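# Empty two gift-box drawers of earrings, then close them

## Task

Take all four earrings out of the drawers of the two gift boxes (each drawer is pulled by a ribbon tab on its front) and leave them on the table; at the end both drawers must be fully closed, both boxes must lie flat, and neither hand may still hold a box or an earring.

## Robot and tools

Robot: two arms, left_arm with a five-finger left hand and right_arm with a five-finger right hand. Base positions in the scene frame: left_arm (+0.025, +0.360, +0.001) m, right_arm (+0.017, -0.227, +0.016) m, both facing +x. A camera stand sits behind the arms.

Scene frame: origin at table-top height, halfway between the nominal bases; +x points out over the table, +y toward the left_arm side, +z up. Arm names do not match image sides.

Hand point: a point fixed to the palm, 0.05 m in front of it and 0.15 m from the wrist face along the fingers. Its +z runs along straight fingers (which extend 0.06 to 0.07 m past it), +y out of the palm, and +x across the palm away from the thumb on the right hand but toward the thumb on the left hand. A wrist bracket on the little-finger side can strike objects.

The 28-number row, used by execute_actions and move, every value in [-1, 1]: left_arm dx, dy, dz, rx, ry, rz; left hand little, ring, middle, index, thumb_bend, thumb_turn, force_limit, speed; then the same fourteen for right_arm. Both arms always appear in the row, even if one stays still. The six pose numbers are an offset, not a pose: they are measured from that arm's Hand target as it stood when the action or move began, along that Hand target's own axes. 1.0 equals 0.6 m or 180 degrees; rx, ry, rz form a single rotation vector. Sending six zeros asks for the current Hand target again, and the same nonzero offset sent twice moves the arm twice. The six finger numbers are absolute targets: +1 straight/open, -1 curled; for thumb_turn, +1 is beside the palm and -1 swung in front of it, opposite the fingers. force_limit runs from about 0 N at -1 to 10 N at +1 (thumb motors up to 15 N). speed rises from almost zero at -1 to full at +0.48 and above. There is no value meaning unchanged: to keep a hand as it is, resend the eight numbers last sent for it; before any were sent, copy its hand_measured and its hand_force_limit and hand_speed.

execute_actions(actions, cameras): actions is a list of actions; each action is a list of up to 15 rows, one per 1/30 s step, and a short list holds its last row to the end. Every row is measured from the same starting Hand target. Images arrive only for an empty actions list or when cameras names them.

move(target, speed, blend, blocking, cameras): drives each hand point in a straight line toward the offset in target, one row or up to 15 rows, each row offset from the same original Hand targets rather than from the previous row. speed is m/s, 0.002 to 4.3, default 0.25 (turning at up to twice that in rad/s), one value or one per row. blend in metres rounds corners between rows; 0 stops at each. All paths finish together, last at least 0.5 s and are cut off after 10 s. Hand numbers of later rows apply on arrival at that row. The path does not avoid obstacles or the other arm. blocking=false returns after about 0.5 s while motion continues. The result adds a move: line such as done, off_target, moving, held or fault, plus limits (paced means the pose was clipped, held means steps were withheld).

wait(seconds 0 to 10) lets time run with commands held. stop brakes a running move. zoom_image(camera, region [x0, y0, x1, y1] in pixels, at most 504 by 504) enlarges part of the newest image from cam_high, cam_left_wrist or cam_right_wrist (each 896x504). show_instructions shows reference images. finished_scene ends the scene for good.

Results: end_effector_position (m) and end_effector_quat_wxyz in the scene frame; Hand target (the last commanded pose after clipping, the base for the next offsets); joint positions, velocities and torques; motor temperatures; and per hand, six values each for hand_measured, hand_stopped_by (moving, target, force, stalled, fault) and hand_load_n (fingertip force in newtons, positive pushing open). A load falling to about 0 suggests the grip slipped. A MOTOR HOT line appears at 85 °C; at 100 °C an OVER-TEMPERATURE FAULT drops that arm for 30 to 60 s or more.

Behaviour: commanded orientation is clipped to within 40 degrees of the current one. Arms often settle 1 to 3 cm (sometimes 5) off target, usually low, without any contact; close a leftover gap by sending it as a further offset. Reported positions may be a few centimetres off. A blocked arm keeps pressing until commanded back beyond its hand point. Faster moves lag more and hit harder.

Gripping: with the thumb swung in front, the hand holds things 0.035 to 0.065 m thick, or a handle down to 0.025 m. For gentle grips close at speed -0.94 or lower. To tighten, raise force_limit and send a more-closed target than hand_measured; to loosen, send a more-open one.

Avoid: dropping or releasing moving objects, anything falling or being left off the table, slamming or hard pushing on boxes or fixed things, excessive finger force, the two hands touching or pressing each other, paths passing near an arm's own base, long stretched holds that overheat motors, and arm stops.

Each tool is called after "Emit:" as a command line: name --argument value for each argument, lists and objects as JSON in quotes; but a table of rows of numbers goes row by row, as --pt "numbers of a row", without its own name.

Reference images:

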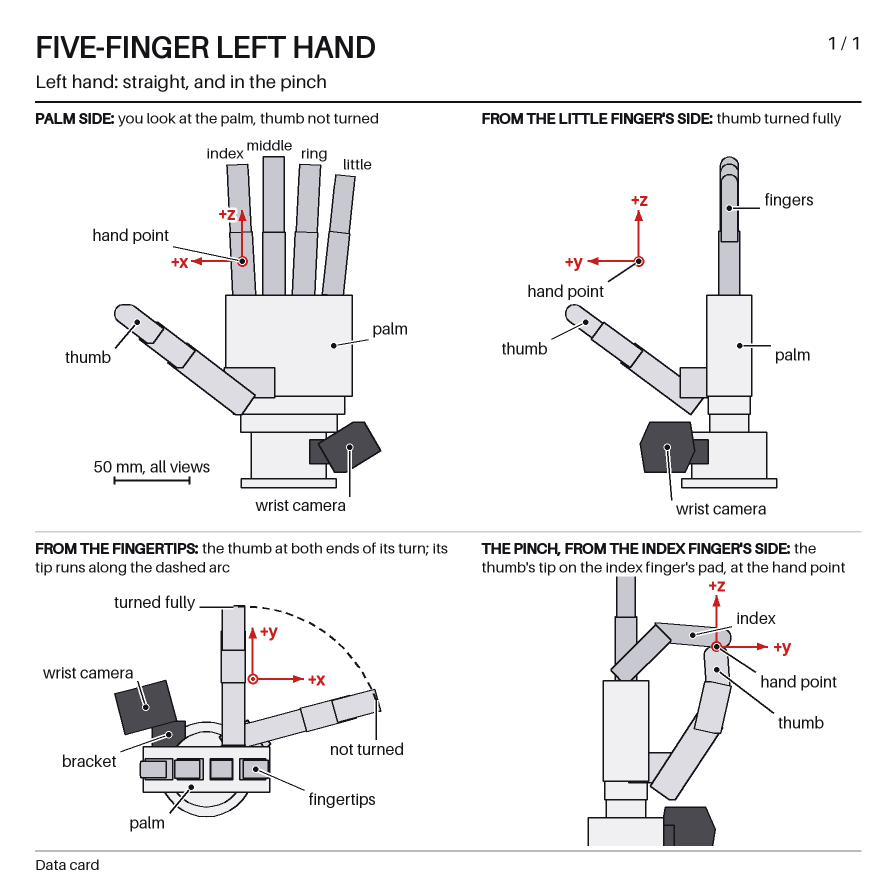

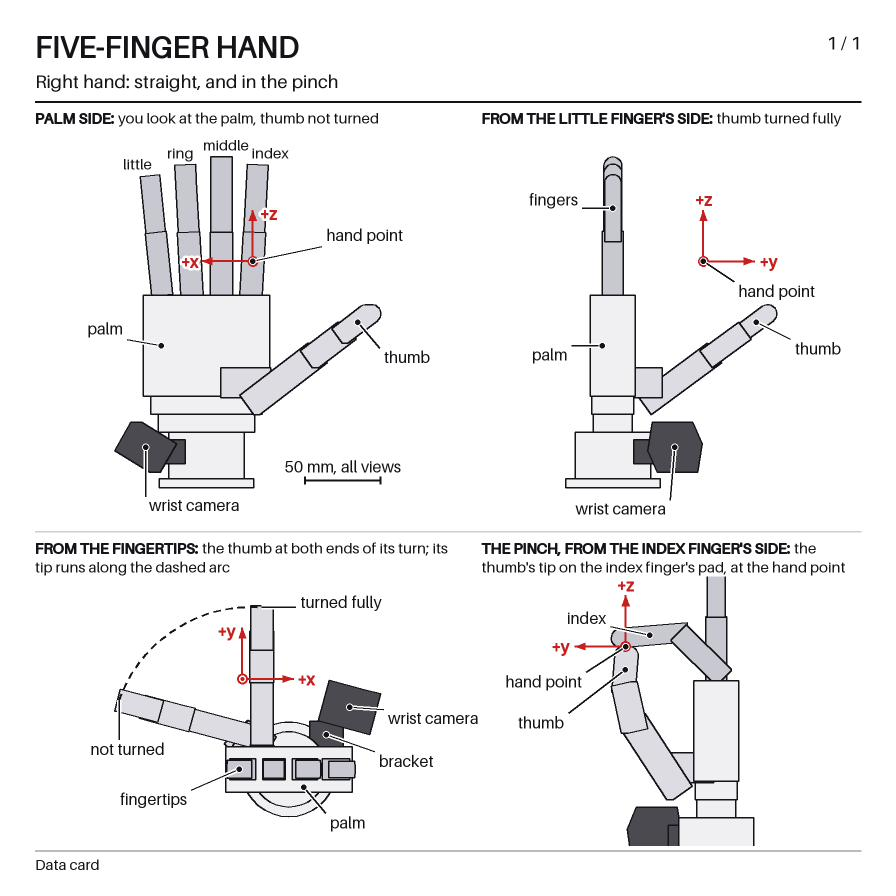

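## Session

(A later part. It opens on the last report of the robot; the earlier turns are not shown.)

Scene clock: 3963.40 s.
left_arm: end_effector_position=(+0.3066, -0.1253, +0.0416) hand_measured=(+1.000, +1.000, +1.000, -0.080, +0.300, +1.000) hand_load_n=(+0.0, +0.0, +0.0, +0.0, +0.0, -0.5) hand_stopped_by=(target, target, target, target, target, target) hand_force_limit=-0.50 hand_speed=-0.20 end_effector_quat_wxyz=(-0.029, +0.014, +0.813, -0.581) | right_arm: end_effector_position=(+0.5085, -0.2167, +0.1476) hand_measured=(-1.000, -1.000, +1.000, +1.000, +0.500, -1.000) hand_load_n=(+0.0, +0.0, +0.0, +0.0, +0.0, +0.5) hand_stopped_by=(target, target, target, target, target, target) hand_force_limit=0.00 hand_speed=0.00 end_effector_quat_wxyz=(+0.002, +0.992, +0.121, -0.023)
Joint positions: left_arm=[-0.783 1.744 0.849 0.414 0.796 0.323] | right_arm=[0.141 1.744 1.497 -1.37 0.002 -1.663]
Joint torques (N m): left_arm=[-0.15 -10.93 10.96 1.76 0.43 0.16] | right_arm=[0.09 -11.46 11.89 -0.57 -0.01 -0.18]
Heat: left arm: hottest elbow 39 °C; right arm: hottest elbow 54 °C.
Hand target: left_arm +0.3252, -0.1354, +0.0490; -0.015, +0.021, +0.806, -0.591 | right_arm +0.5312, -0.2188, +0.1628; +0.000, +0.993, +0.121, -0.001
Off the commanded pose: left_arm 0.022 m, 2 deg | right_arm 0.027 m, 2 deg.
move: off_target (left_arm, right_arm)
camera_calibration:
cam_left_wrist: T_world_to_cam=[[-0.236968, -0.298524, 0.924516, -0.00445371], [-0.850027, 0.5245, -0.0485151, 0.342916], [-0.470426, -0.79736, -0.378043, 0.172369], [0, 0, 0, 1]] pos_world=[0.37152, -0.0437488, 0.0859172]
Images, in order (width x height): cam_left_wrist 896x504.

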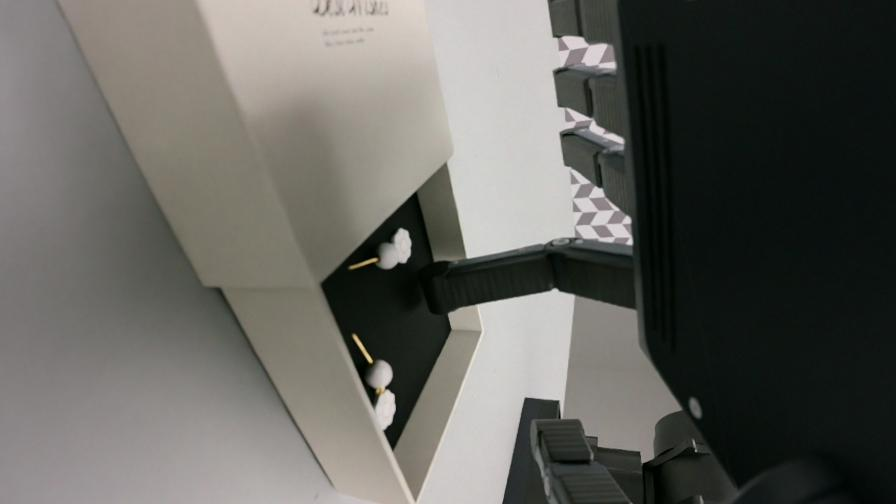

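Emit:
move --target '[-0.0325,0,0,0,0,0, 1,1,1,-0.08,0.3,1,-0.5,-0.2, 0,0,0,0,0,0,-1,-1,1,1,0.5,-1,0,0]' --speed 0.04 --cameras '["cam_left_wrist"]'

Emit:
zoom_image --camera "cam_left_wrist" --region '[260, 140, 500, 440]'

Scene clock: 3984.87 s.
left_arm: end_effector_position=(+0.3283, -0.1291, +0.0453) hand_measured=(+1.000, +1.000, +1.000, -0.080, +0.300, +1.000) hand_load_n=(+0.0, +0.0, +0.0, +0.0, +0.0, -0.5) hand_stopped_by=(target, target, target, target, target, target) hand_force_limit=-0.50 hand_speed=-0.20 end_effector_quat_wxyz=(-0.023, +0.018, +0.809, -0.587) | right_arm: end_effector_position=(+0.5085, -0.2167, +0.1476) hand_measured=(-1.000, -1.000, +1.000, +1.000, +0.500, -1.000) hand_load_n=(+0.5, +0.5, +0.0, +0.0, +0.0, +0.0) hand_stopped_by=(target, target, target, target, target, target) hand_force_limit=0.00 hand_speed=0.00 end_effector_quat_wxyz=(+0.002, +0.992, +0.121, -0.023)
Joint positions: left_arm=[-0.756 1.771 0.895 0.406 0.819 0.339] | right_arm=[0.141 1.744 1.497 -1.37 0.002 -1.663]
Joint torques (N m): left_arm=[0.21 -11.81 11.07 1.03 0.43 0.11] | right_arm=[0.09 -11.63 11.93 -0.54 -0.01 -0.18]
Heat: left arm: hottest elbow 40 °C; right arm: hottest elbow 54 °C.
Hand target: left_arm +0.3446, -0.1364, +0.0489; -0.015, +0.021, +0.806, -0.591 | right_arm +0.5312, -0.2188, +0.1628; +0.000, +0.993, +0.121, -0.001
Off the commanded pose: left_arm 0.018 m, 1 deg | right_arm 0.027 m, 2 deg.
move: off_target (left_arm, right_arm)
camera_calibration:
cam_left_wrist: T_world_to_cam=[[-0.250592, -0.283734, 0.92558, 0.00241613], [-0.849488, 0.522988, -0.0696702, 0.364127], [-0.4643, -0.803728, -0.372085, 0.177908], [0, 0, 0, 1]] pos_world=[0.392529, -0.0467588, 0.0893294]
Images, in order (width x height): cam_left_wrist 896x504.

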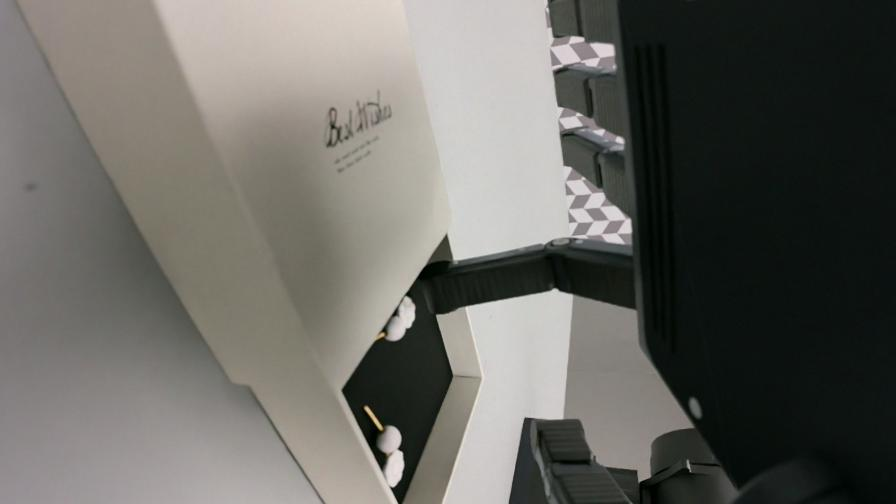

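Scaled by 1.680 from the camera's 896x504 image, which has a finer 1280x720 frame.

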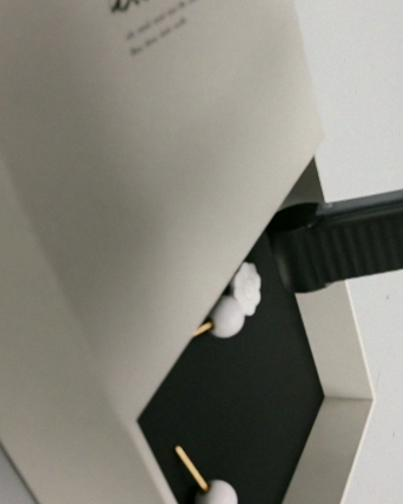

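Emit:
move --pt "0 -0.0477 -0.015 0 0 0 1 1 1 -0.08 0.3 1 -0.5 -0.2 0 0 0 0 0 0 -1 -1 1 1 0.5 -1 0 0" --pt "0.0857 -0.0968 -0.2463 0 0 0 1 1 1 -0.08 0.3 1 -0.5 -0.2 0 0 0 0 0 0 -1 -1 1 1 0.5 -1 0 0" --speed 0.12 --cameras '["cam_high","cam_left_wrist"]'

Emit:
zoom_image --camera "cam_high" --region '[400, 140, 540, 290]'

Scene clock: 4077.03 s.
left_arm: end_effector_position=(+0.2995, -0.0161, +0.1509) hand_measured=(+1.000, +1.000, +1.000, -0.080, +0.300, +1.000) hand_load_n=(-0.5, +0.0, +0.0, +0.0, +0.0, +0.0) hand_stopped_by=(target, target, target, target, target, target) hand_force_limit=-0.50 hand_speed=-0.20 end_effector_quat_wxyz=(-0.016, +0.023, +0.805, -0.593) | right_arm: end_effector_position=(+0.5085, -0.2167, +0.1476) hand_measured=(-1.000, -1.000, +1.000, +1.000, +0.500, -1.000) hand_load_n=(+0.0, +0.0, +0.0, +0.0, +0.0, +0.0) hand_stopped_by=(target, target, target, target, target, target) hand_force_limit=0.00 hand_speed=0.00 end_effector_quat_wxyz=(+0.002, +0.992, +0.121, -0.023)
Joint positions: left_arm=[-0.591 1.327 0.743 0.035 0.965 0.468] | right_arm=[0.141 1.744 1.497 -1.37 0.002 -1.663]
Joint torques (N m): left_arm=[-0.09 -9.17 8.31 1.05 0.55 0.12] | right_arm=[0.09 -11.52 11.93 -0.54 -0.01 -0.18]
Motor temperatures (°C): left_arm=[26 29 41 26 27 25] | right_arm=[26 29 55 25 27 26]
Heat: left arm: hottest elbow 41 °C; right arm: hottest elbow 55 °C.
Hand target: left_arm +0.2995, -0.0104, +0.1488; -0.015, +0.021, +0.806, -0.591 | right_arm +0.5312, -0.2188, +0.1628; +0.000, +0.993, +0.121, -0.001
Off the commanded pose: left_arm 0.006 m, 0 deg | right_arm 0.027 m, 2 deg.
move: off_target (right_arm)
camera_calibration:
cam_left_wrist: T_world_to_cam=[[-0.266309, -0.270951, 0.925022, -0.0655306], [-0.847882, 0.522298, -0.0911132, 0.290667], [-0.458449, -0.808573, -0.368827, 0.292372], [0, 0, 0, 1]] pos_world=[0.363038, 0.0668339, 0.194936]
Images, in order (width x height): cam_high 896x504, cam_left_wrist 896x504.

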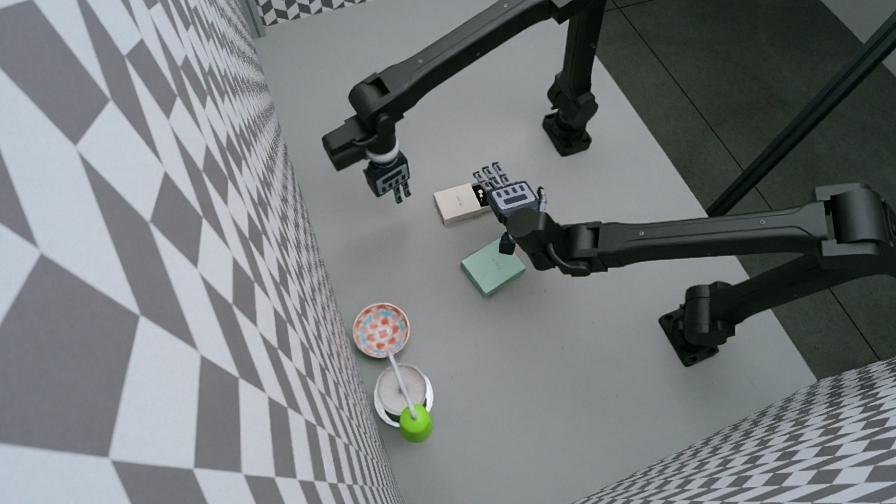

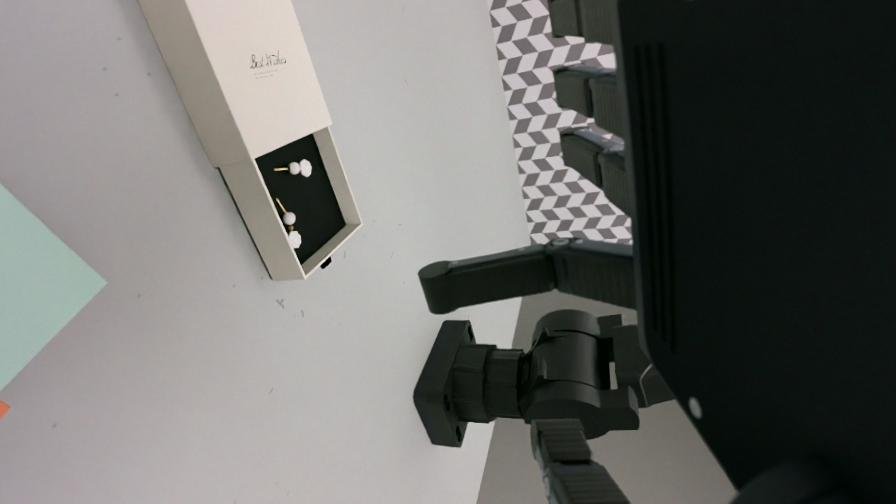

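Scaled by 3.360 from the camera's 896x504 image, which has a finer 1280x720 frame.

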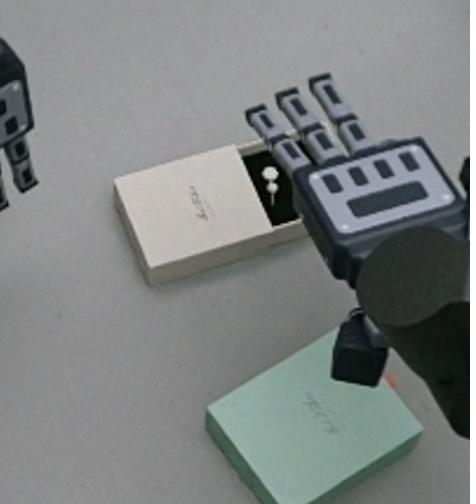

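Emit:
move --pt "0.0883 0.0128 -0.096 0 0 0 1 1 1 -0.08 0.3 1 -0.5 -0.2 0 0 -0.03 0 0 0 -1 -1 1 1 0.5 -1 0 0" --pt "0.0883 0.0128 -0.096 0 0 0 1 1 1 -0.08 0.3 1 -0.5 -0.2 -0.1397 -0.2075 0.0133 0 0 0 -1 -1 1 1 0.5 -1 0 0" --speed 0.12 --cameras '["cam_high","cam_right_wrist"]'

Emit:
zoom_image --camera "cam_high" --region '[400, 140, 540, 290]'

Scene clock: 4104.37 s.
left_arm: end_effector_position=(+0.2497, +0.0444, +0.1608) hand_measured=(+1.000, +1.000, +1.000, -0.080, +0.300, +1.000) hand_load_n=(+0.0, +0.0, +0.0, +0.0, +0.0, +0.0) hand_stopped_by=(target, target, target, target, target, target) hand_force_limit=-0.50 hand_speed=-0.20 end_effector_quat_wxyz=(-0.016, +0.024, +0.805, -0.592) | right_arm: end_effector_position=(+0.4214, -0.1212, +0.1456) hand_measured=(-1.000, -1.000, +1.000, +1.000, +0.500, -1.000) hand_load_n=(+0.0, +0.0, +0.0, +0.0, +0.0, +0.0) hand_stopped_by=(target, target, target, target, target, target) hand_force_limit=0.00 hand_speed=0.00 end_effector_quat_wxyz=(+0.004, +0.992, +0.123, -0.017)
Joint positions: left_arm=[-0.517 1.09 0.6 -0.125 1.027 0.546] | right_arm=[0.379 1.59 1.294 -1.31 -0.002 -1.428]
Joint torques (N m): left_arm=[0.09 -6.65 8.73 0.87 0.61 0.13] | right_arm=[1.26 -12.69 6.6 0.08 0.08 0.05]
Motor temperatures (°C): left_arm=[26 29 40 26 27 25] | right_arm=[26 29 55 25 27 26]
Heat: left arm: hottest elbow 40 °C; right arm: hottest elbow 55 °C.
Hand target: left_arm +0.2496, +0.0494, +0.1589; -0.015, +0.021, +0.806, -0.591 | right_arm +0.4198, -0.1182, +0.1550; +0.001, +0.993, +0.121, -0.001
Off the commanded pose: left_arm 0.005 m, 0 deg | right_arm 0.010 m, 2 deg.
move: done
camera_calibration:
cam_right_wrist: T_world_to_cam=[[0.494496, -0.869175, -0.00299885, -0.31344], [-0.79299, -0.45256, 0.407867, 0.240974], [-0.355865, -0.199311, -0.913036, 0.370112], [0, 0, 0, 1]] pos_world=[0.477795, -0.0896117, 0.2387]
Images, in order (width x height): cam_high 896x504, cam_right_wrist 896x504.

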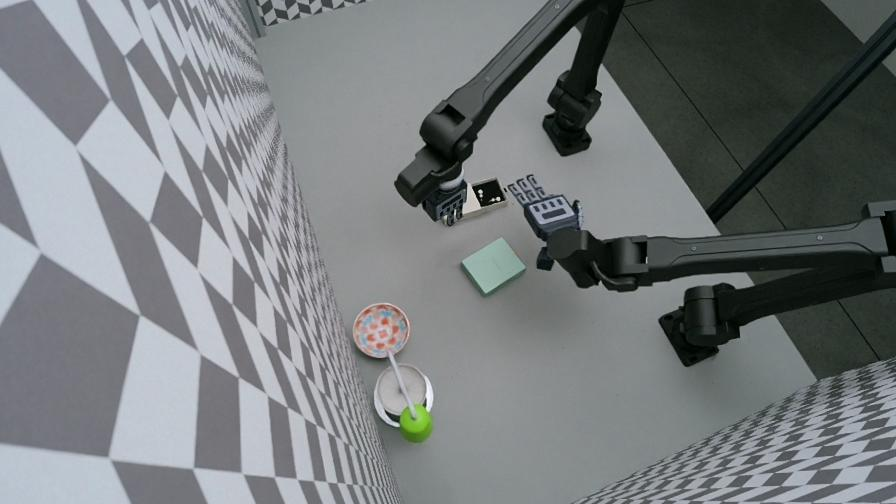

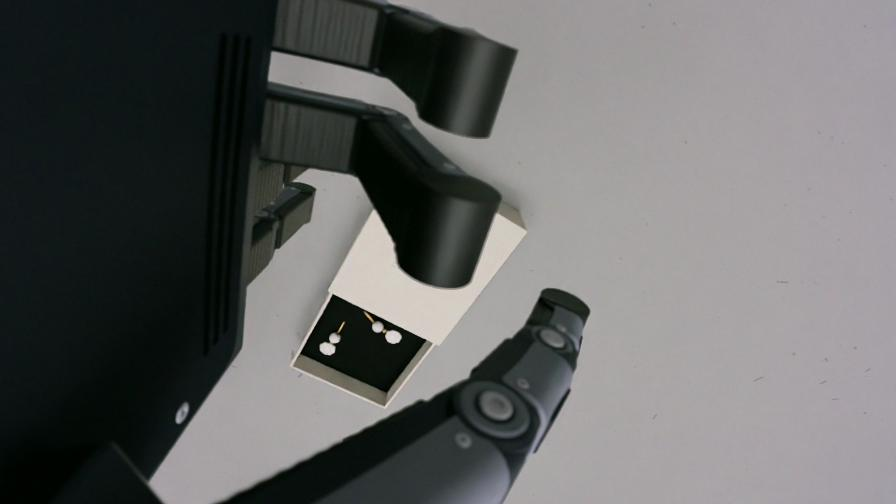

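Scaled by 3.360 from the camera's 896x504 image, which has a finer 1280x720 frame.

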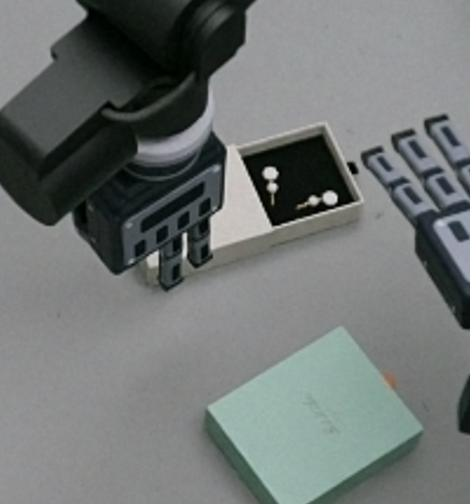

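Emit:
move --target '[0,0,0,0,0,0, 1,1,1,-0.08,0.3,1,-0.5,-0.2, 0,0,0.0967,0,0,0,-1,-1,1,1,0.5,-1,0,0]' --speed 0.12 --cameras '["cam_high","cam_right_wrist"]'

Emit:
zoom_image --camera "cam_high" --region '[400, 140, 540, 290]'

Scene clock: 4151.63 s.
left_arm: end_effector_position=(+0.2497, +0.0444, +0.1608) hand_measured=(+1.000, +1.000, +1.000, -0.080, +0.300, +1.000) hand_load_n=(-0.5, +0.0, +0.0, +0.0, +0.0, -0.5) hand_stopped_by=(target, target, target, target, target, target) hand_force_limit=-0.50 hand_speed=-0.20 end_effector_quat_wxyz=(-0.016, +0.024, +0.805, -0.592) | right_arm: end_effector_position=(+0.4214, -0.1212, +0.1034) hand_measured=(-1.000, -1.000, +1.000, +1.000, +0.500, -1.000) hand_load_n=(+0.0, +0.0, +0.0, +0.0, +0.0, +0.0) hand_stopped_by=(target, target, target, target, target, target) hand_force_limit=0.00 hand_speed=0.00 end_effector_quat_wxyz=(-0.001, +0.992, +0.122, +0.002)
Joint positions: left_arm=[-0.517 1.09 0.6 -0.125 1.027 0.546] | right_arm=[0.379 1.6 1.194 -1.159 -0.001 -1.428]
Joint torques (N m): left_arm=[0.03 -6.59 8.79 0.77 0.56 0.14] | right_arm=[1.26 -9.41 6.42 0.13 0.08 0.06]
Motor temperatures (°C): left_arm=[26 29 37 26 28 25] | right_arm=[26 29 49 25 27 26]
Heat: left arm: hottest elbow 37 °C; right arm: hottest elbow 49 °C.
Hand target: left_arm +0.2496, +0.0494, +0.1589; -0.015, +0.021, +0.806, -0.591 | right_arm +0.4197, -0.1183, +0.0971; +0.001, +0.993, +0.121, -0.001
Off the commanded pose: left_arm 0.005 m, 0 deg | right_arm 0.007 m, 1 deg.
move: done
camera_calibration:
cam_right_wrist: T_world_to_cam=[[0.493834, -0.869553, 0.00241919, -0.313893], [-0.807703, -0.457675, 0.371685, 0.267433], [-0.322092, -0.185505, -0.928356, 0.320579], [0, 0, 0, 1]] pos_world=[0.474274, -0.0910798, 0.19897]
Images, in order (width x height): cam_high 896x504, cam_right_wrist 896x504.

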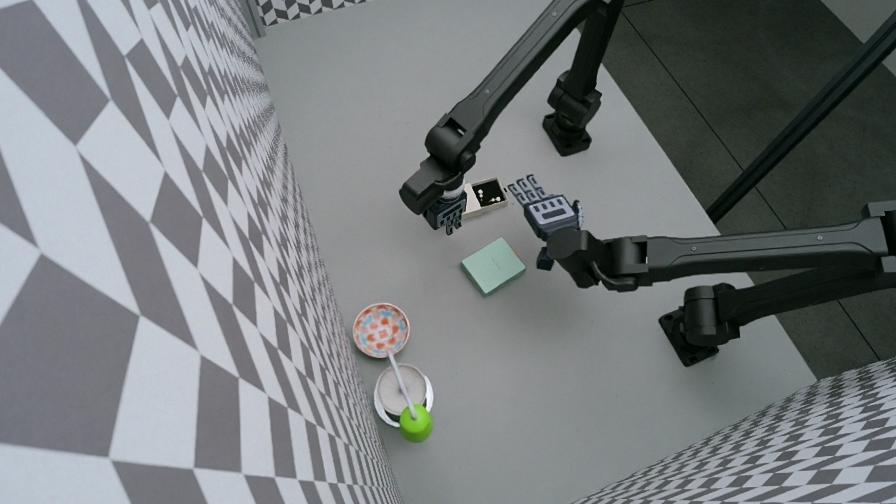

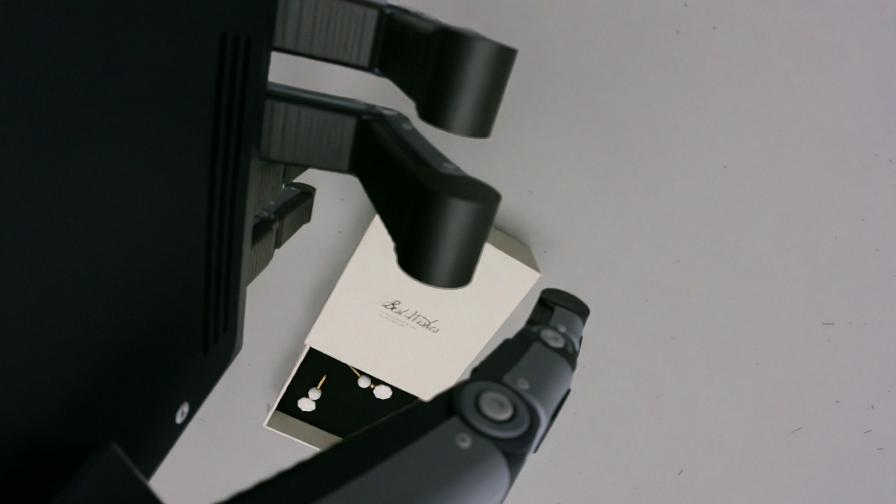

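Scaled by 3.360 from the camera's 896x504 image, which has a finer 1280x720 frame.

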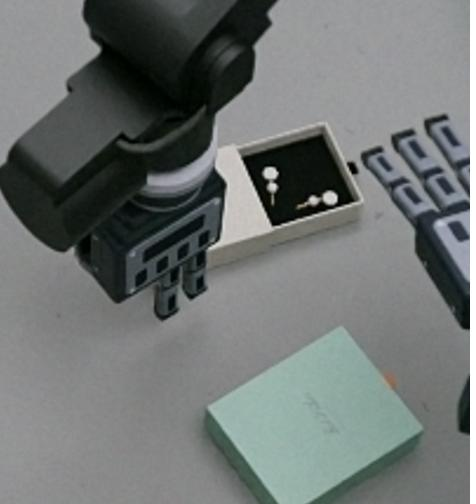

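Emit:
move --target '[0,0,0,0,0,0,1,1,1,-0.08,0.3,1,-0.5,-0.2,0,0,0.022,0,0,0,-1,-1,1,1,0.5,-1,0,0]' --speed 0.08 --cameras '["cam_high","cam_right_wrist"]'

Scene clock: 4207.73 s.
left_arm: end_effector_position=(+0.2497, +0.0444, +0.1608) hand_measured=(+1.000, +1.000, +1.000, -0.080, +0.300, +1.000) hand_load_n=(-0.5, +0.0, +0.0, +0.0, +0.0, -0.5) hand_stopped_by=(target, target, target, target, target, target) hand_force_limit=-0.50 hand_speed=-0.20 end_effector_quat_wxyz=(-0.016, +0.024, +0.805, -0.592) | right_arm: end_effector_position=(+0.4214, -0.1212, +0.0903) hand_measured=(-1.000, -1.000, +1.000, +1.000, +0.500, -1.000) hand_load_n=(+0.0, +0.0, +0.0, +0.0, +0.0, +0.0) hand_stopped_by=(target, target, target, target, target, target) hand_force_limit=0.00 hand_speed=0.00 end_effector_quat_wxyz=(-0.001, +0.992, +0.122, +0.002)
Joint positions: left_arm=[-0.517 1.09 0.6 -0.125 1.027 0.546] | right_arm=[0.379 1.614 1.174 -1.125 -0.001 -1.428]
Joint torques (N m): left_arm=[0.15 -6.59 8.85 0.8 0.58 0.15] | right_arm=[1.38 -9.58 6.31 0.16 0.08 0.07]
Heat: left arm: hottest elbow 37 °C; right arm: hottest elbow 46 °C.
Hand target: left_arm +0.2496, +0.0494, +0.1589; -0.015, +0.021, +0.806, -0.591 | right_arm +0.4196, -0.1183, +0.0839; +0.001, +0.993, +0.121, -0.001
Off the commanded pose: left_arm 0.005 m, 0 deg | right_arm 0.007 m, 0 deg.
move: done
camera_calibration:
cam_right_wrist: T_world_to_cam=[[0.493834, -0.869553, 0.00241919, -0.31391], [-0.807703, -0.457675, 0.371685, 0.272383], [-0.322092, -0.185505, -0.928356, 0.30845], [0, 0, 0, 1]] pos_world=[0.474374, -0.0910798, 0.18587]
Images, in order (width x height): cam_high 896x504, cam_right_wrist 896x504.

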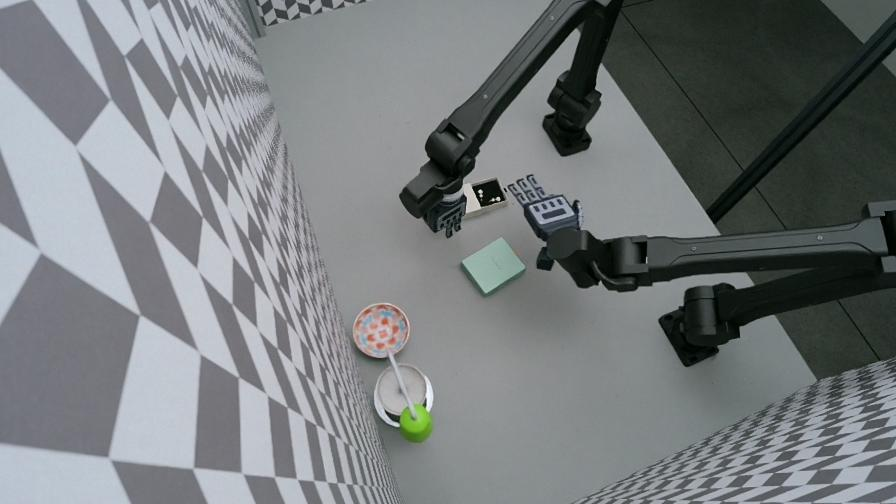

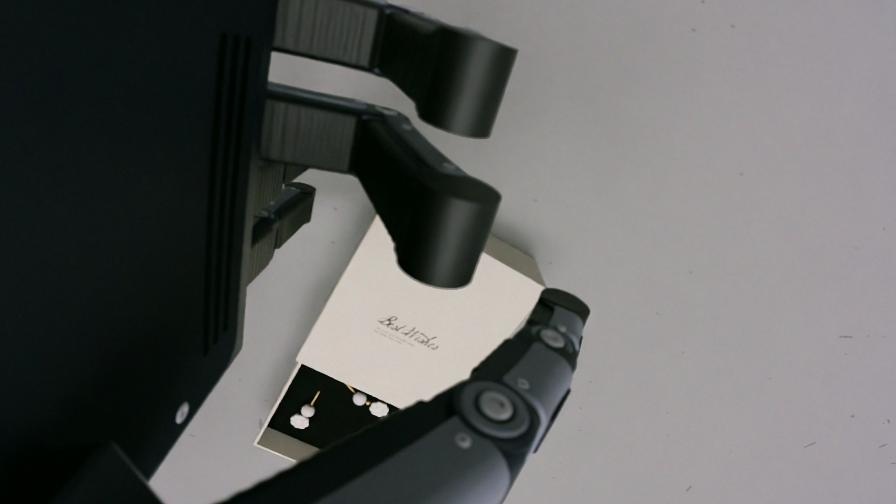

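Emit:
move --pt "0 0 0 0 0 0 1 1 1 -0.08 0.3 1 -0.5 -0.2 0.0068 0.0407 0.005 0 0 0 -1 -1 1 1 0.5 -1 0 0" --pt "0 0 0 0 0 0 1 1 1 -0.08 0.3 1 -0.5 -0.2 0.009 0.0875 0.005 0 0 0 -1 -1 1 1 0.5 -1 0 0" --speed 0.05 --blend '[0.005,0]' --cameras '["cam_high","cam_right_wrist"]'

Scene clock: 4270.73 s.
left_arm: end_effector_position=(+0.2497, +0.0444, +0.1608) hand_measured=(+1.000, +1.000, +1.000, -0.080, +0.300, +1.000) hand_load_n=(+0.0, +0.0, +0.0, +0.0, +0.0, +0.0) hand_stopped_by=(target, target, target, target, target, target) hand_force_limit=-0.50 hand_speed=-0.20 end_effector_quat_wxyz=(-0.016, +0.024, +0.805, -0.592) | right_arm: end_effector_position=(+0.4378, -0.1626, +0.0890) hand_measured=(-1.000, -1.000, +1.000, +1.000, +0.500, -1.000) hand_load_n=(+0.0, +0.0, +0.0, +0.0, +0.0, +0.0) hand_stopped_by=(target, target, target, target, target, target) hand_force_limit=0.00 hand_speed=0.00 end_effector_quat_wxyz=(-0.001, +0.993, +0.120, +0.005)
Joint positions: left_arm=[-0.517 1.09 0.6 -0.125 1.027 0.546] | right_arm=[0.281 1.617 1.174 -1.118 -0.001 -1.522]
Joint torques (N m): left_arm=[-0.21 -6.53 8.76 0.8 0.59 0.16] | right_arm=[0.03 -9.41 6.08 0.17 0.06 -0.21]
Motor temperatures (°C): left_arm=[26 29 37 26 28 25] | right_arm=[26 29 43 25 27 26]
Heat: left arm: hottest elbow 37 °C; right arm: hottest elbow 43 °C.
Hand target: left_arm +0.2496, +0.0494, +0.1589; -0.015, +0.021, +0.806, -0.591 | right_arm +0.4375, -0.1680, +0.0808; +0.001, +0.993, +0.121, -0.001
Off the commanded pose: left_arm 0.005 m, 0 deg | right_arm 0.010 m, 1 deg.
move: done
camera_calibration:
cam_right_wrist: T_world_to_cam=[[0.490492, -0.871432, 0.00477928, -0.357032], [-0.8114, -0.454688, 0.367272, 0.269677], [-0.31788, -0.184022, -0.930101, 0.303412], [0, 0, 0, 1]] pos_world=[0.490386, -0.132676, 0.184866]
Images, in order (width x height): cam_high 896x504, cam_right_wrist 896x504.

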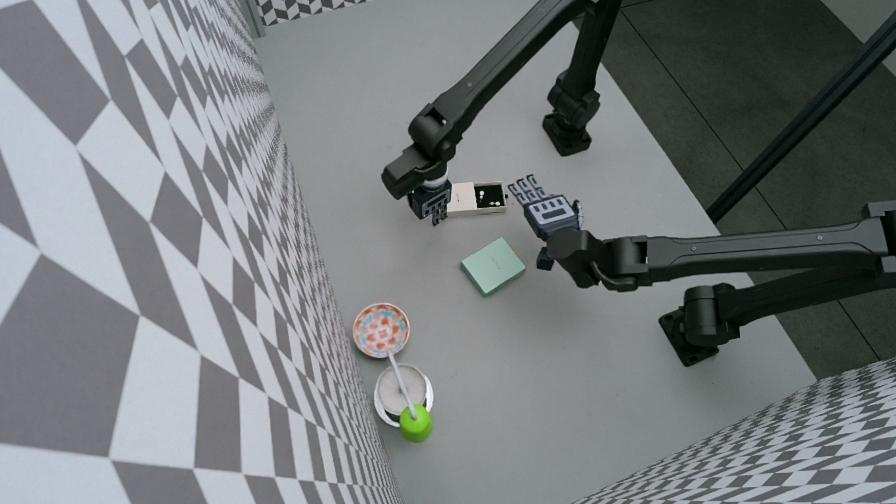

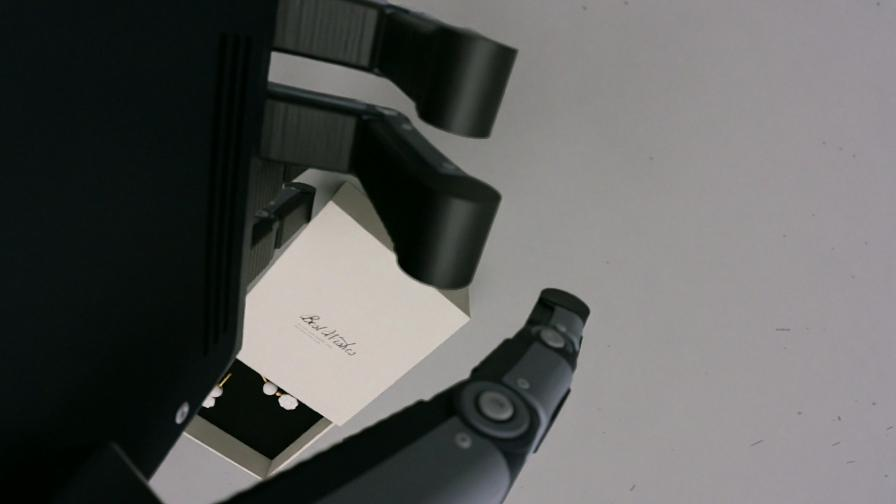

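Emit:
move --pt "0 0 0 0 0 0 1 1 1 -0.08 0.3 1 -0.5 -0.2 -0.0128 0.0552 0 0 0 0 -1 -1 1 1 0.5 -1 0 0" --pt "0 0 0 0 0 0 1 1 1 -0.08 0.3 1 -0.5 -0.2 -0.0387 0.0968 0 0 0 0 -1 -1 1 1 0.5 -1 0 0" --speed 0.05 --blend '[0.005,0]' --cameras '["cam_high","cam_right_wrist"]'

Scene clock: 4283.63 s.
left_arm: end_effector_position=(+0.2497, +0.0444, +0.1608) hand_measured=(+1.000, +1.000, +1.000, -0.080, +0.300, +1.000) hand_load_n=(+0.0, +0.0, +0.0, +0.0, +0.0, -0.5) hand_stopped_by=(target, target, target, target, target, target) hand_force_limit=-0.50 hand_speed=-0.20 end_effector_quat_wxyz=(-0.016, +0.024, +0.805, -0.592) | right_arm: end_effector_position=(+0.4306, -0.2223, +0.0772) hand_measured=(-1.000, -1.000, +1.000, +1.000, +0.500, -1.000) hand_load_n=(+0.0, +0.0, +0.0, +0.0, +0.0, +0.0) hand_stopped_by=(target, target, target, target, target, target) hand_force_limit=0.00 hand_speed=0.00 end_effector_quat_wxyz=(-0.001, +0.992, +0.123, -0.008)
Joint positions: left_arm=[-0.517 1.09 0.6 -0.125 1.027 0.546] | right_arm=[0.153 1.599 1.115 -1.103 -0.003 -1.654]
Joint torques (N m): left_arm=[0.15 -6.42 8.79 0.85 0.59 0.12] | right_arm=[-0.26 -11.46 5.55 0.05 0.18 -0.18]
Heat: left arm: hottest elbow 37 °C; right arm: hottest elbow 43 °C.
Hand target: left_arm +0.2496, +0.0494, +0.1589; -0.015, +0.021, +0.806, -0.591 | right_arm +0.4289, -0.2299, +0.0809; +0.001, +0.993, +0.121, -0.001
Off the commanded pose: left_arm 0.005 m, 0 deg | right_arm 0.009 m, 1 deg.
move: done
camera_calibration:
cam_right_wrist: T_world_to_cam=[[0.494107, -0.869386, -0.00511347, -0.405714], [-0.799695, -0.456791, 0.389653, 0.233729], [-0.341095, -0.188441, -0.920947, 0.287461], [0, 0, 0, 1]] pos_world=[0.48543, -0.191787, 0.171589]
Images, in order (width x height): cam_high 896x504, cam_right_wrist 896x504.

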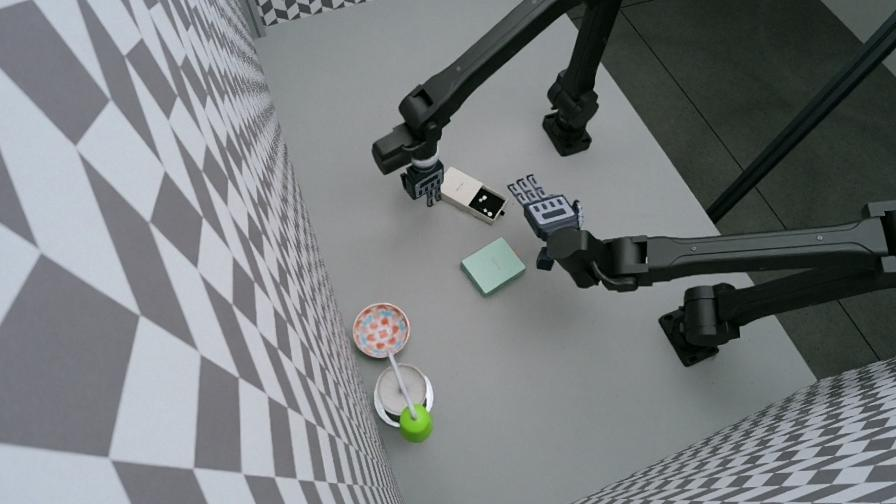

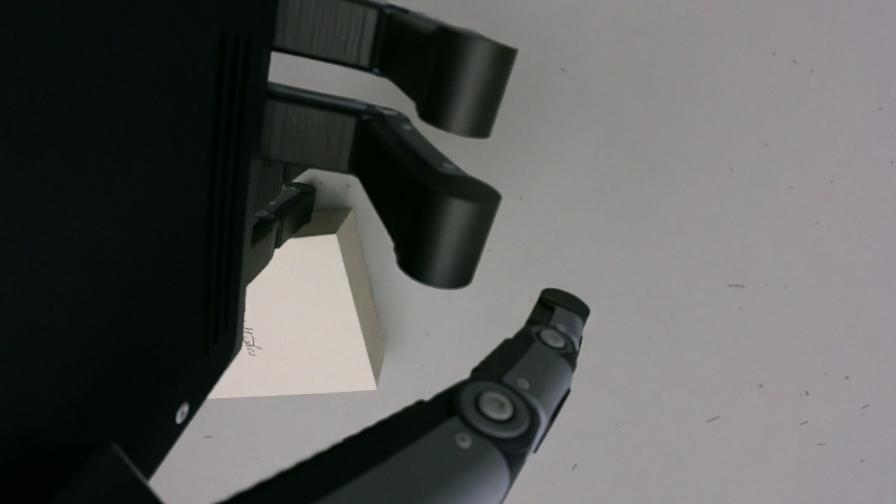

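Emit:
zoom_image --camera "cam_high" --region '[400, 140, 580, 260]'

Scaled by 2.800 from the camera's 896x504 image, which has a finer 1280x720 frame.

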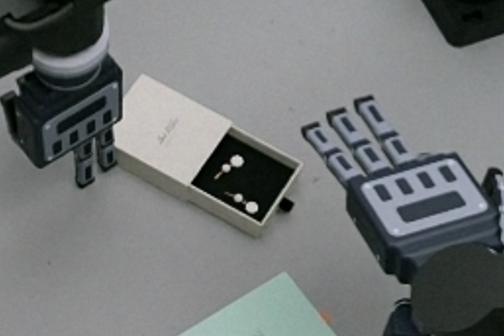

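Emit:
move --pt "0 0 0 0 0 0 1 1 1 -0.08 0.3 1 -0.5 -0.2 0.025 0 -0.015 0 0 0 -1 -1 1 1 0.5 -1 0 0" --pt "0 0 0 0 0 0 1 1 1 -0.08 0.3 1 -0.5 -0.2 0.025 0 -0.13 0 0 0 -1 -1 1 1 0.5 -1 0 0" --pt "0 0 0 0 0 0 1 1 1 -0.08 0.3 1 -0.5 -0.2 0.0 0.2 -0.13 0 0 0 -1 -1 1 1 0.5 -1 0 0" --speed '[0.06,0.15,0.2]' --blend '[0.003,0.02,0]' --cameras '["cam_high","cam_right_wrist","cam_left_wrist"]'

Scene clock: 4389.77 s.
left_arm: end_effector_position=(+0.2497, +0.0444, +0.1608) hand_measured=(+1.000, +1.000, +1.000, -0.080, +0.300, +1.000) hand_load_n=(+0.0, +0.0, +0.0, +0.0, +0.0, +0.0) hand_stopped_by=(target, target, target, target, target, target) hand_force_limit=-0.50 hand_speed=-0.20 end_effector_quat_wxyz=(-0.016, +0.024, +0.805, -0.592) | right_arm: end_effector_position=(+0.4351, -0.3410, +0.1425) hand_measured=(-1.000, -1.000, +1.000, +1.000, +0.500, -1.000) hand_load_n=(+0.0, +0.0, +0.0, +0.0, +0.0, +0.0) hand_stopped_by=(target, target, target, target, target, target) hand_force_limit=0.00 hand_speed=0.00 end_effector_quat_wxyz=(-0.003, +0.993, +0.119, -0.022)
Joint positions: left_arm=[-0.517 1.09 0.6 -0.125 1.027 0.546] | right_arm=[-0.118 1.557 1.248 -1.307 0.004 -1.917]
Joint torques (N m): left_arm=[-0.03 -6.65 8.84 0.92 0.62 0.11] | right_arm=[0.32 -9.05 11.69 -0.51 -0.06 -0.18]
Heat: left arm: hottest elbow 37 °C; right arm: hottest elbow 43 °C.
Hand target: left_arm +0.2496, +0.0494, +0.1589; -0.015, +0.021, +0.806, -0.591 | right_arm +0.4580, -0.3462, +0.1590; +0.000, +0.993, +0.121, -0.001
Off the commanded pose: left_arm 0.005 m, 0 deg | right_arm 0.029 m, 2 deg.
move: off_target (right_arm)
camera_calibration:
cam_left_wrist: T_world_to_cam=[[-0.267066, -0.271706, 0.924582, -0.0712257], [-0.847001, 0.523792, -0.0907303, 0.21748], [-0.459637, -0.807352, -0.370022, 0.32254], [0, 0, 0, 1]] pos_world=[0.313435, 0.127136, 0.204933]
cam_right_wrist: T_world_to_cam=[[0.487242, -0.873045, -0.0196906, -0.507151], [-0.791495, -0.451032, 0.41244, 0.152866], [-0.368959, -0.185373, -0.910772, 0.338451], [0, 0, 0, 1]] pos_world=[0.492972, -0.311078, 0.235218]

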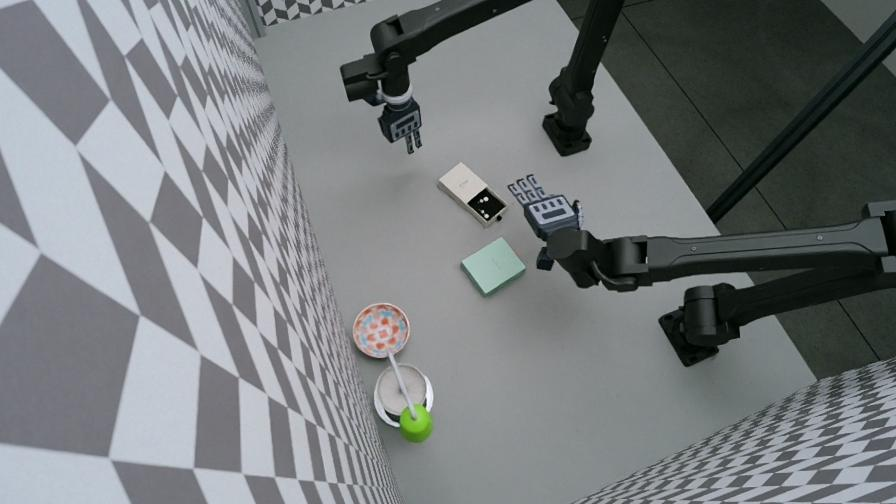

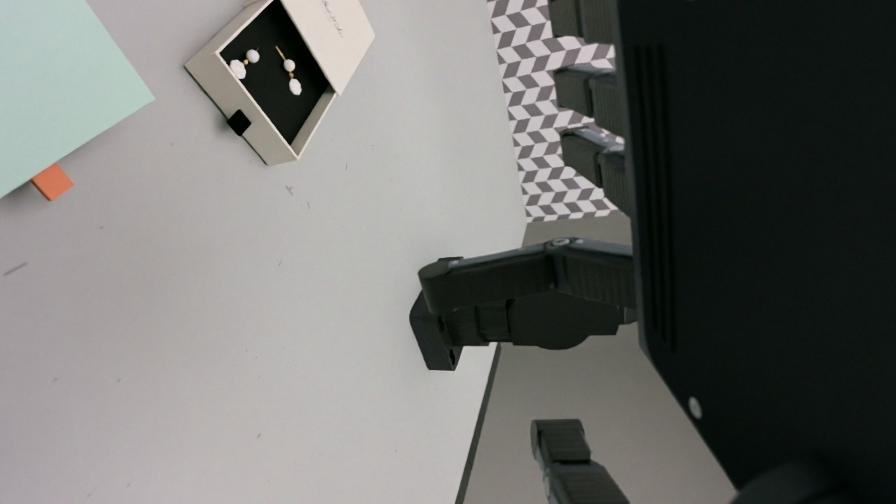

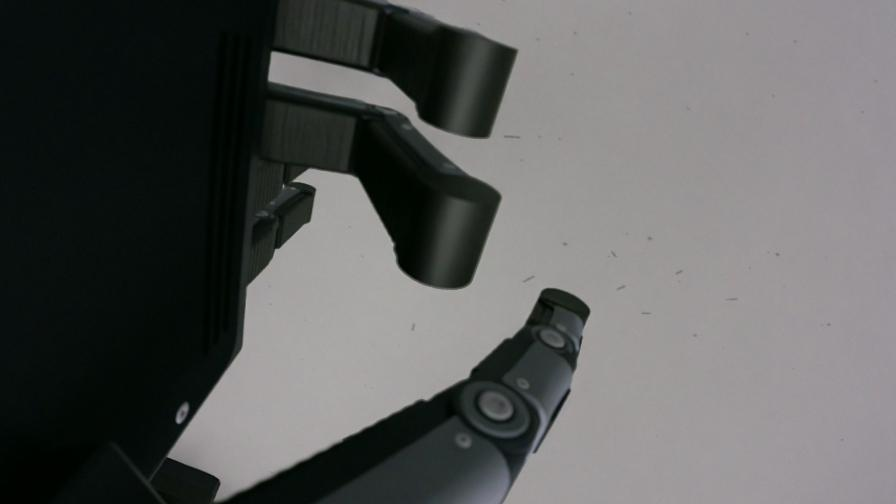

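Emit:
zoom_image --camera "cam_left_wrist" --region '[160, 0, 400, 180]'

Scaled by 2.100 from the camera's 896x504 image, which has a finer 1280x720 frame.

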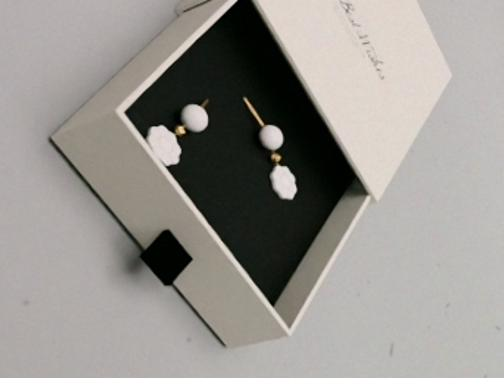

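Emit:
execute_actions --actions '[]' --cameras '["cam_high"]'

Emit:
zoom_image --camera "cam_high" --region '[420, 140, 540, 240]'

Scene clock: 4508.90 s.
left_arm: end_effector_position=(+0.2497, +0.0444, +0.1608) hand_measured=(+1.000, +1.000, +1.000, -0.080, +0.300, +1.000) hand_load_n=(-0.5, +0.0, +0.0, +0.0, +0.0, +0.0) hand_stopped_by=(target, target, target, target, target, target) hand_force_limit=-0.50 hand_speed=-0.20 end_effector_quat_wxyz=(-0.016, +0.024, +0.805, -0.592) | right_arm: end_effector_position=(+0.4352, -0.3410, +0.1425) hand_measured=(-1.000, -1.000, +1.000, +1.000, +0.500, -1.000) hand_load_n=(+0.0, +0.0, +0.0, +0.0, +0.0, +0.0) hand_stopped_by=(target, target, target, target, target, target) hand_force_limit=0.00 hand_speed=0.00 end_effector_quat_wxyz=(-0.003, +0.993, +0.119, -0.022)
Joint positions: left_arm=[-0.517 1.09 0.6 -0.125 1.027 0.546] | right_arm=[-0.118 1.557 1.248 -1.307 0.004 -1.918]
Joint velocities: within noise
Joint torques (N m): left_arm=[0.26 -6.59 8.83 0.84 0.61 0.14] | right_arm=[0.32 -8.94 11.7 -0.51 -0.06 -0.18]
Motor temperatures (°C): left_arm=[26 28 37 26 28 25] | right_arm=[26 29 50 25 27 26]
Heat: left arm: hottest elbow 37 °C; right arm: hottest elbow 50 °C.
Hand target: left_arm +0.2496, +0.0494, +0.1589; -0.015, +0.021, +0.806, -0.591 | right_arm +0.4580, -0.3462, +0.1590; +0.000, +0.993, +0.121, -0.001
Off the commanded pose: left_arm 0.005 m, 0 deg | right_arm 0.029 m, 2 deg.
Images, in order (width x height): cam_high 896x504.

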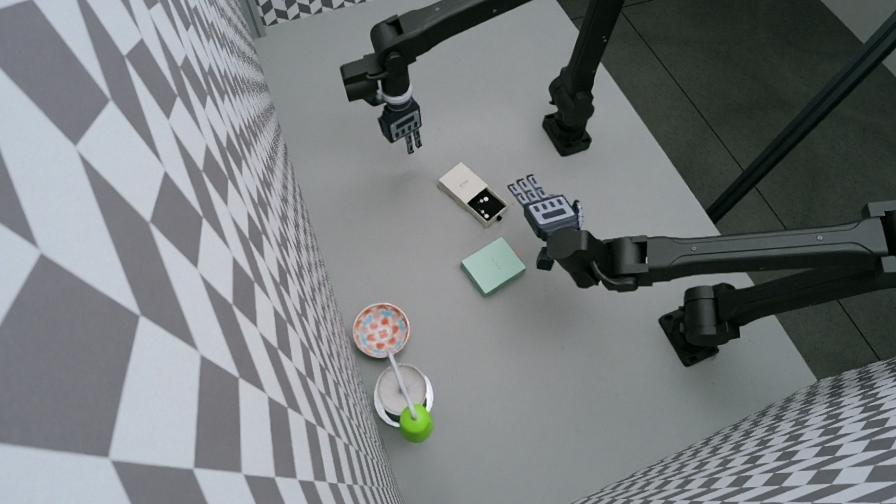

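Scaled by 4.200 from the camera's 896x504 image, which has a finer 1280x720 frame.

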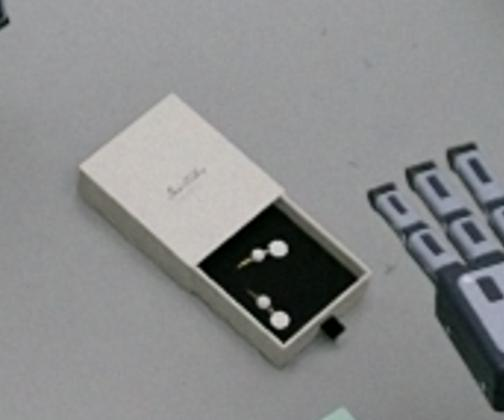

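Emit:
move --target '[-0.157,0.05,0.279,0,-0.0424,-0.0133,1,1,1,-0.08,0.3,1,-0.5,-0.2,0,0,0,0,0,0,-1,-1,1,1,0.5,-1,0,0]' --speed 0.12 --cameras '["cam_left_wrist"]'

Scene clock: 4574.47 s.
left_arm: end_effector_position=(+0.3264, -0.0890, +0.0697) hand_measured=(+1.000, +1.000, +1.000, -0.080, +0.300, +1.000) hand_load_n=(+0.0, +0.0, +0.0, +0.0, +0.0, +0.0) hand_stopped_by=(target, target, target, target, target, target) hand_force_limit=-0.50 hand_speed=-0.20 end_effector_quat_wxyz=(+0.020, -0.043, +0.813, -0.580) | right_arm: end_effector_position=(+0.4352, -0.3410, +0.1425) hand_measured=(-1.000, -1.000, +1.000, +1.000, +0.500, -1.000) hand_load_n=(+0.0, +0.0, +0.5, +0.0, +0.0, +0.0) hand_stopped_by=(target, target, target, target, target, target) hand_force_limit=0.00 hand_speed=0.00 end_effector_quat_wxyz=(-0.003, +0.993, +0.119, -0.022)
Joint positions: left_arm=[-0.726 1.613 0.767 0.403 0.707 0.28] | right_arm=[-0.118 1.557 1.248 -1.307 0.004 -1.918]
Joint torques (N m): left_arm=[-1.38 -10.23 11.47 1.95 0.15 -0.05] | right_arm=[0.32 -9.05 11.69 -0.53 -0.08 -0.18]
Heat: left arm: hottest elbow 37 °C; right arm: hottest elbow 50 °C.
Hand target: left_arm +0.3360, -0.1058, +0.0799; +0.026, -0.036, +0.806, -0.591 | right_arm +0.4580, -0.3463, +0.1590; +0.001, +0.993, +0.121, -0.001
Off the commanded pose: left_arm 0.022 m, 2 deg | right_arm 0.029 m, 2 deg.
move: off_target (left_arm, right_arm)
camera_calibration:
cam_left_wrist: T_world_to_cam=[[-0.202319, -0.333826, 0.920667, -0.0291276], [-0.91827, 0.391403, -0.0598727, 0.353341], [-0.340364, -0.857534, -0.385731, 0.174026], [0, 0, 0, 1]] pos_world=[0.377802, 0.0012111, 0.1151]
Images, in order (width x height): cam_left_wrist 896x504.

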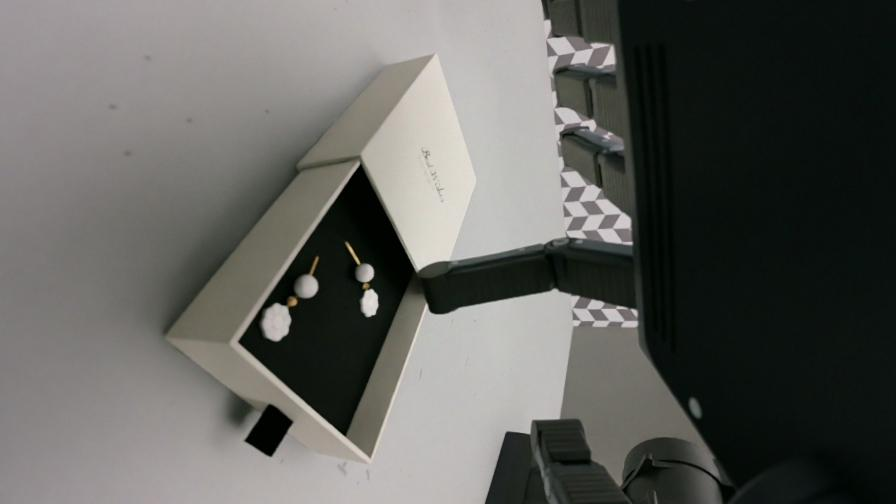

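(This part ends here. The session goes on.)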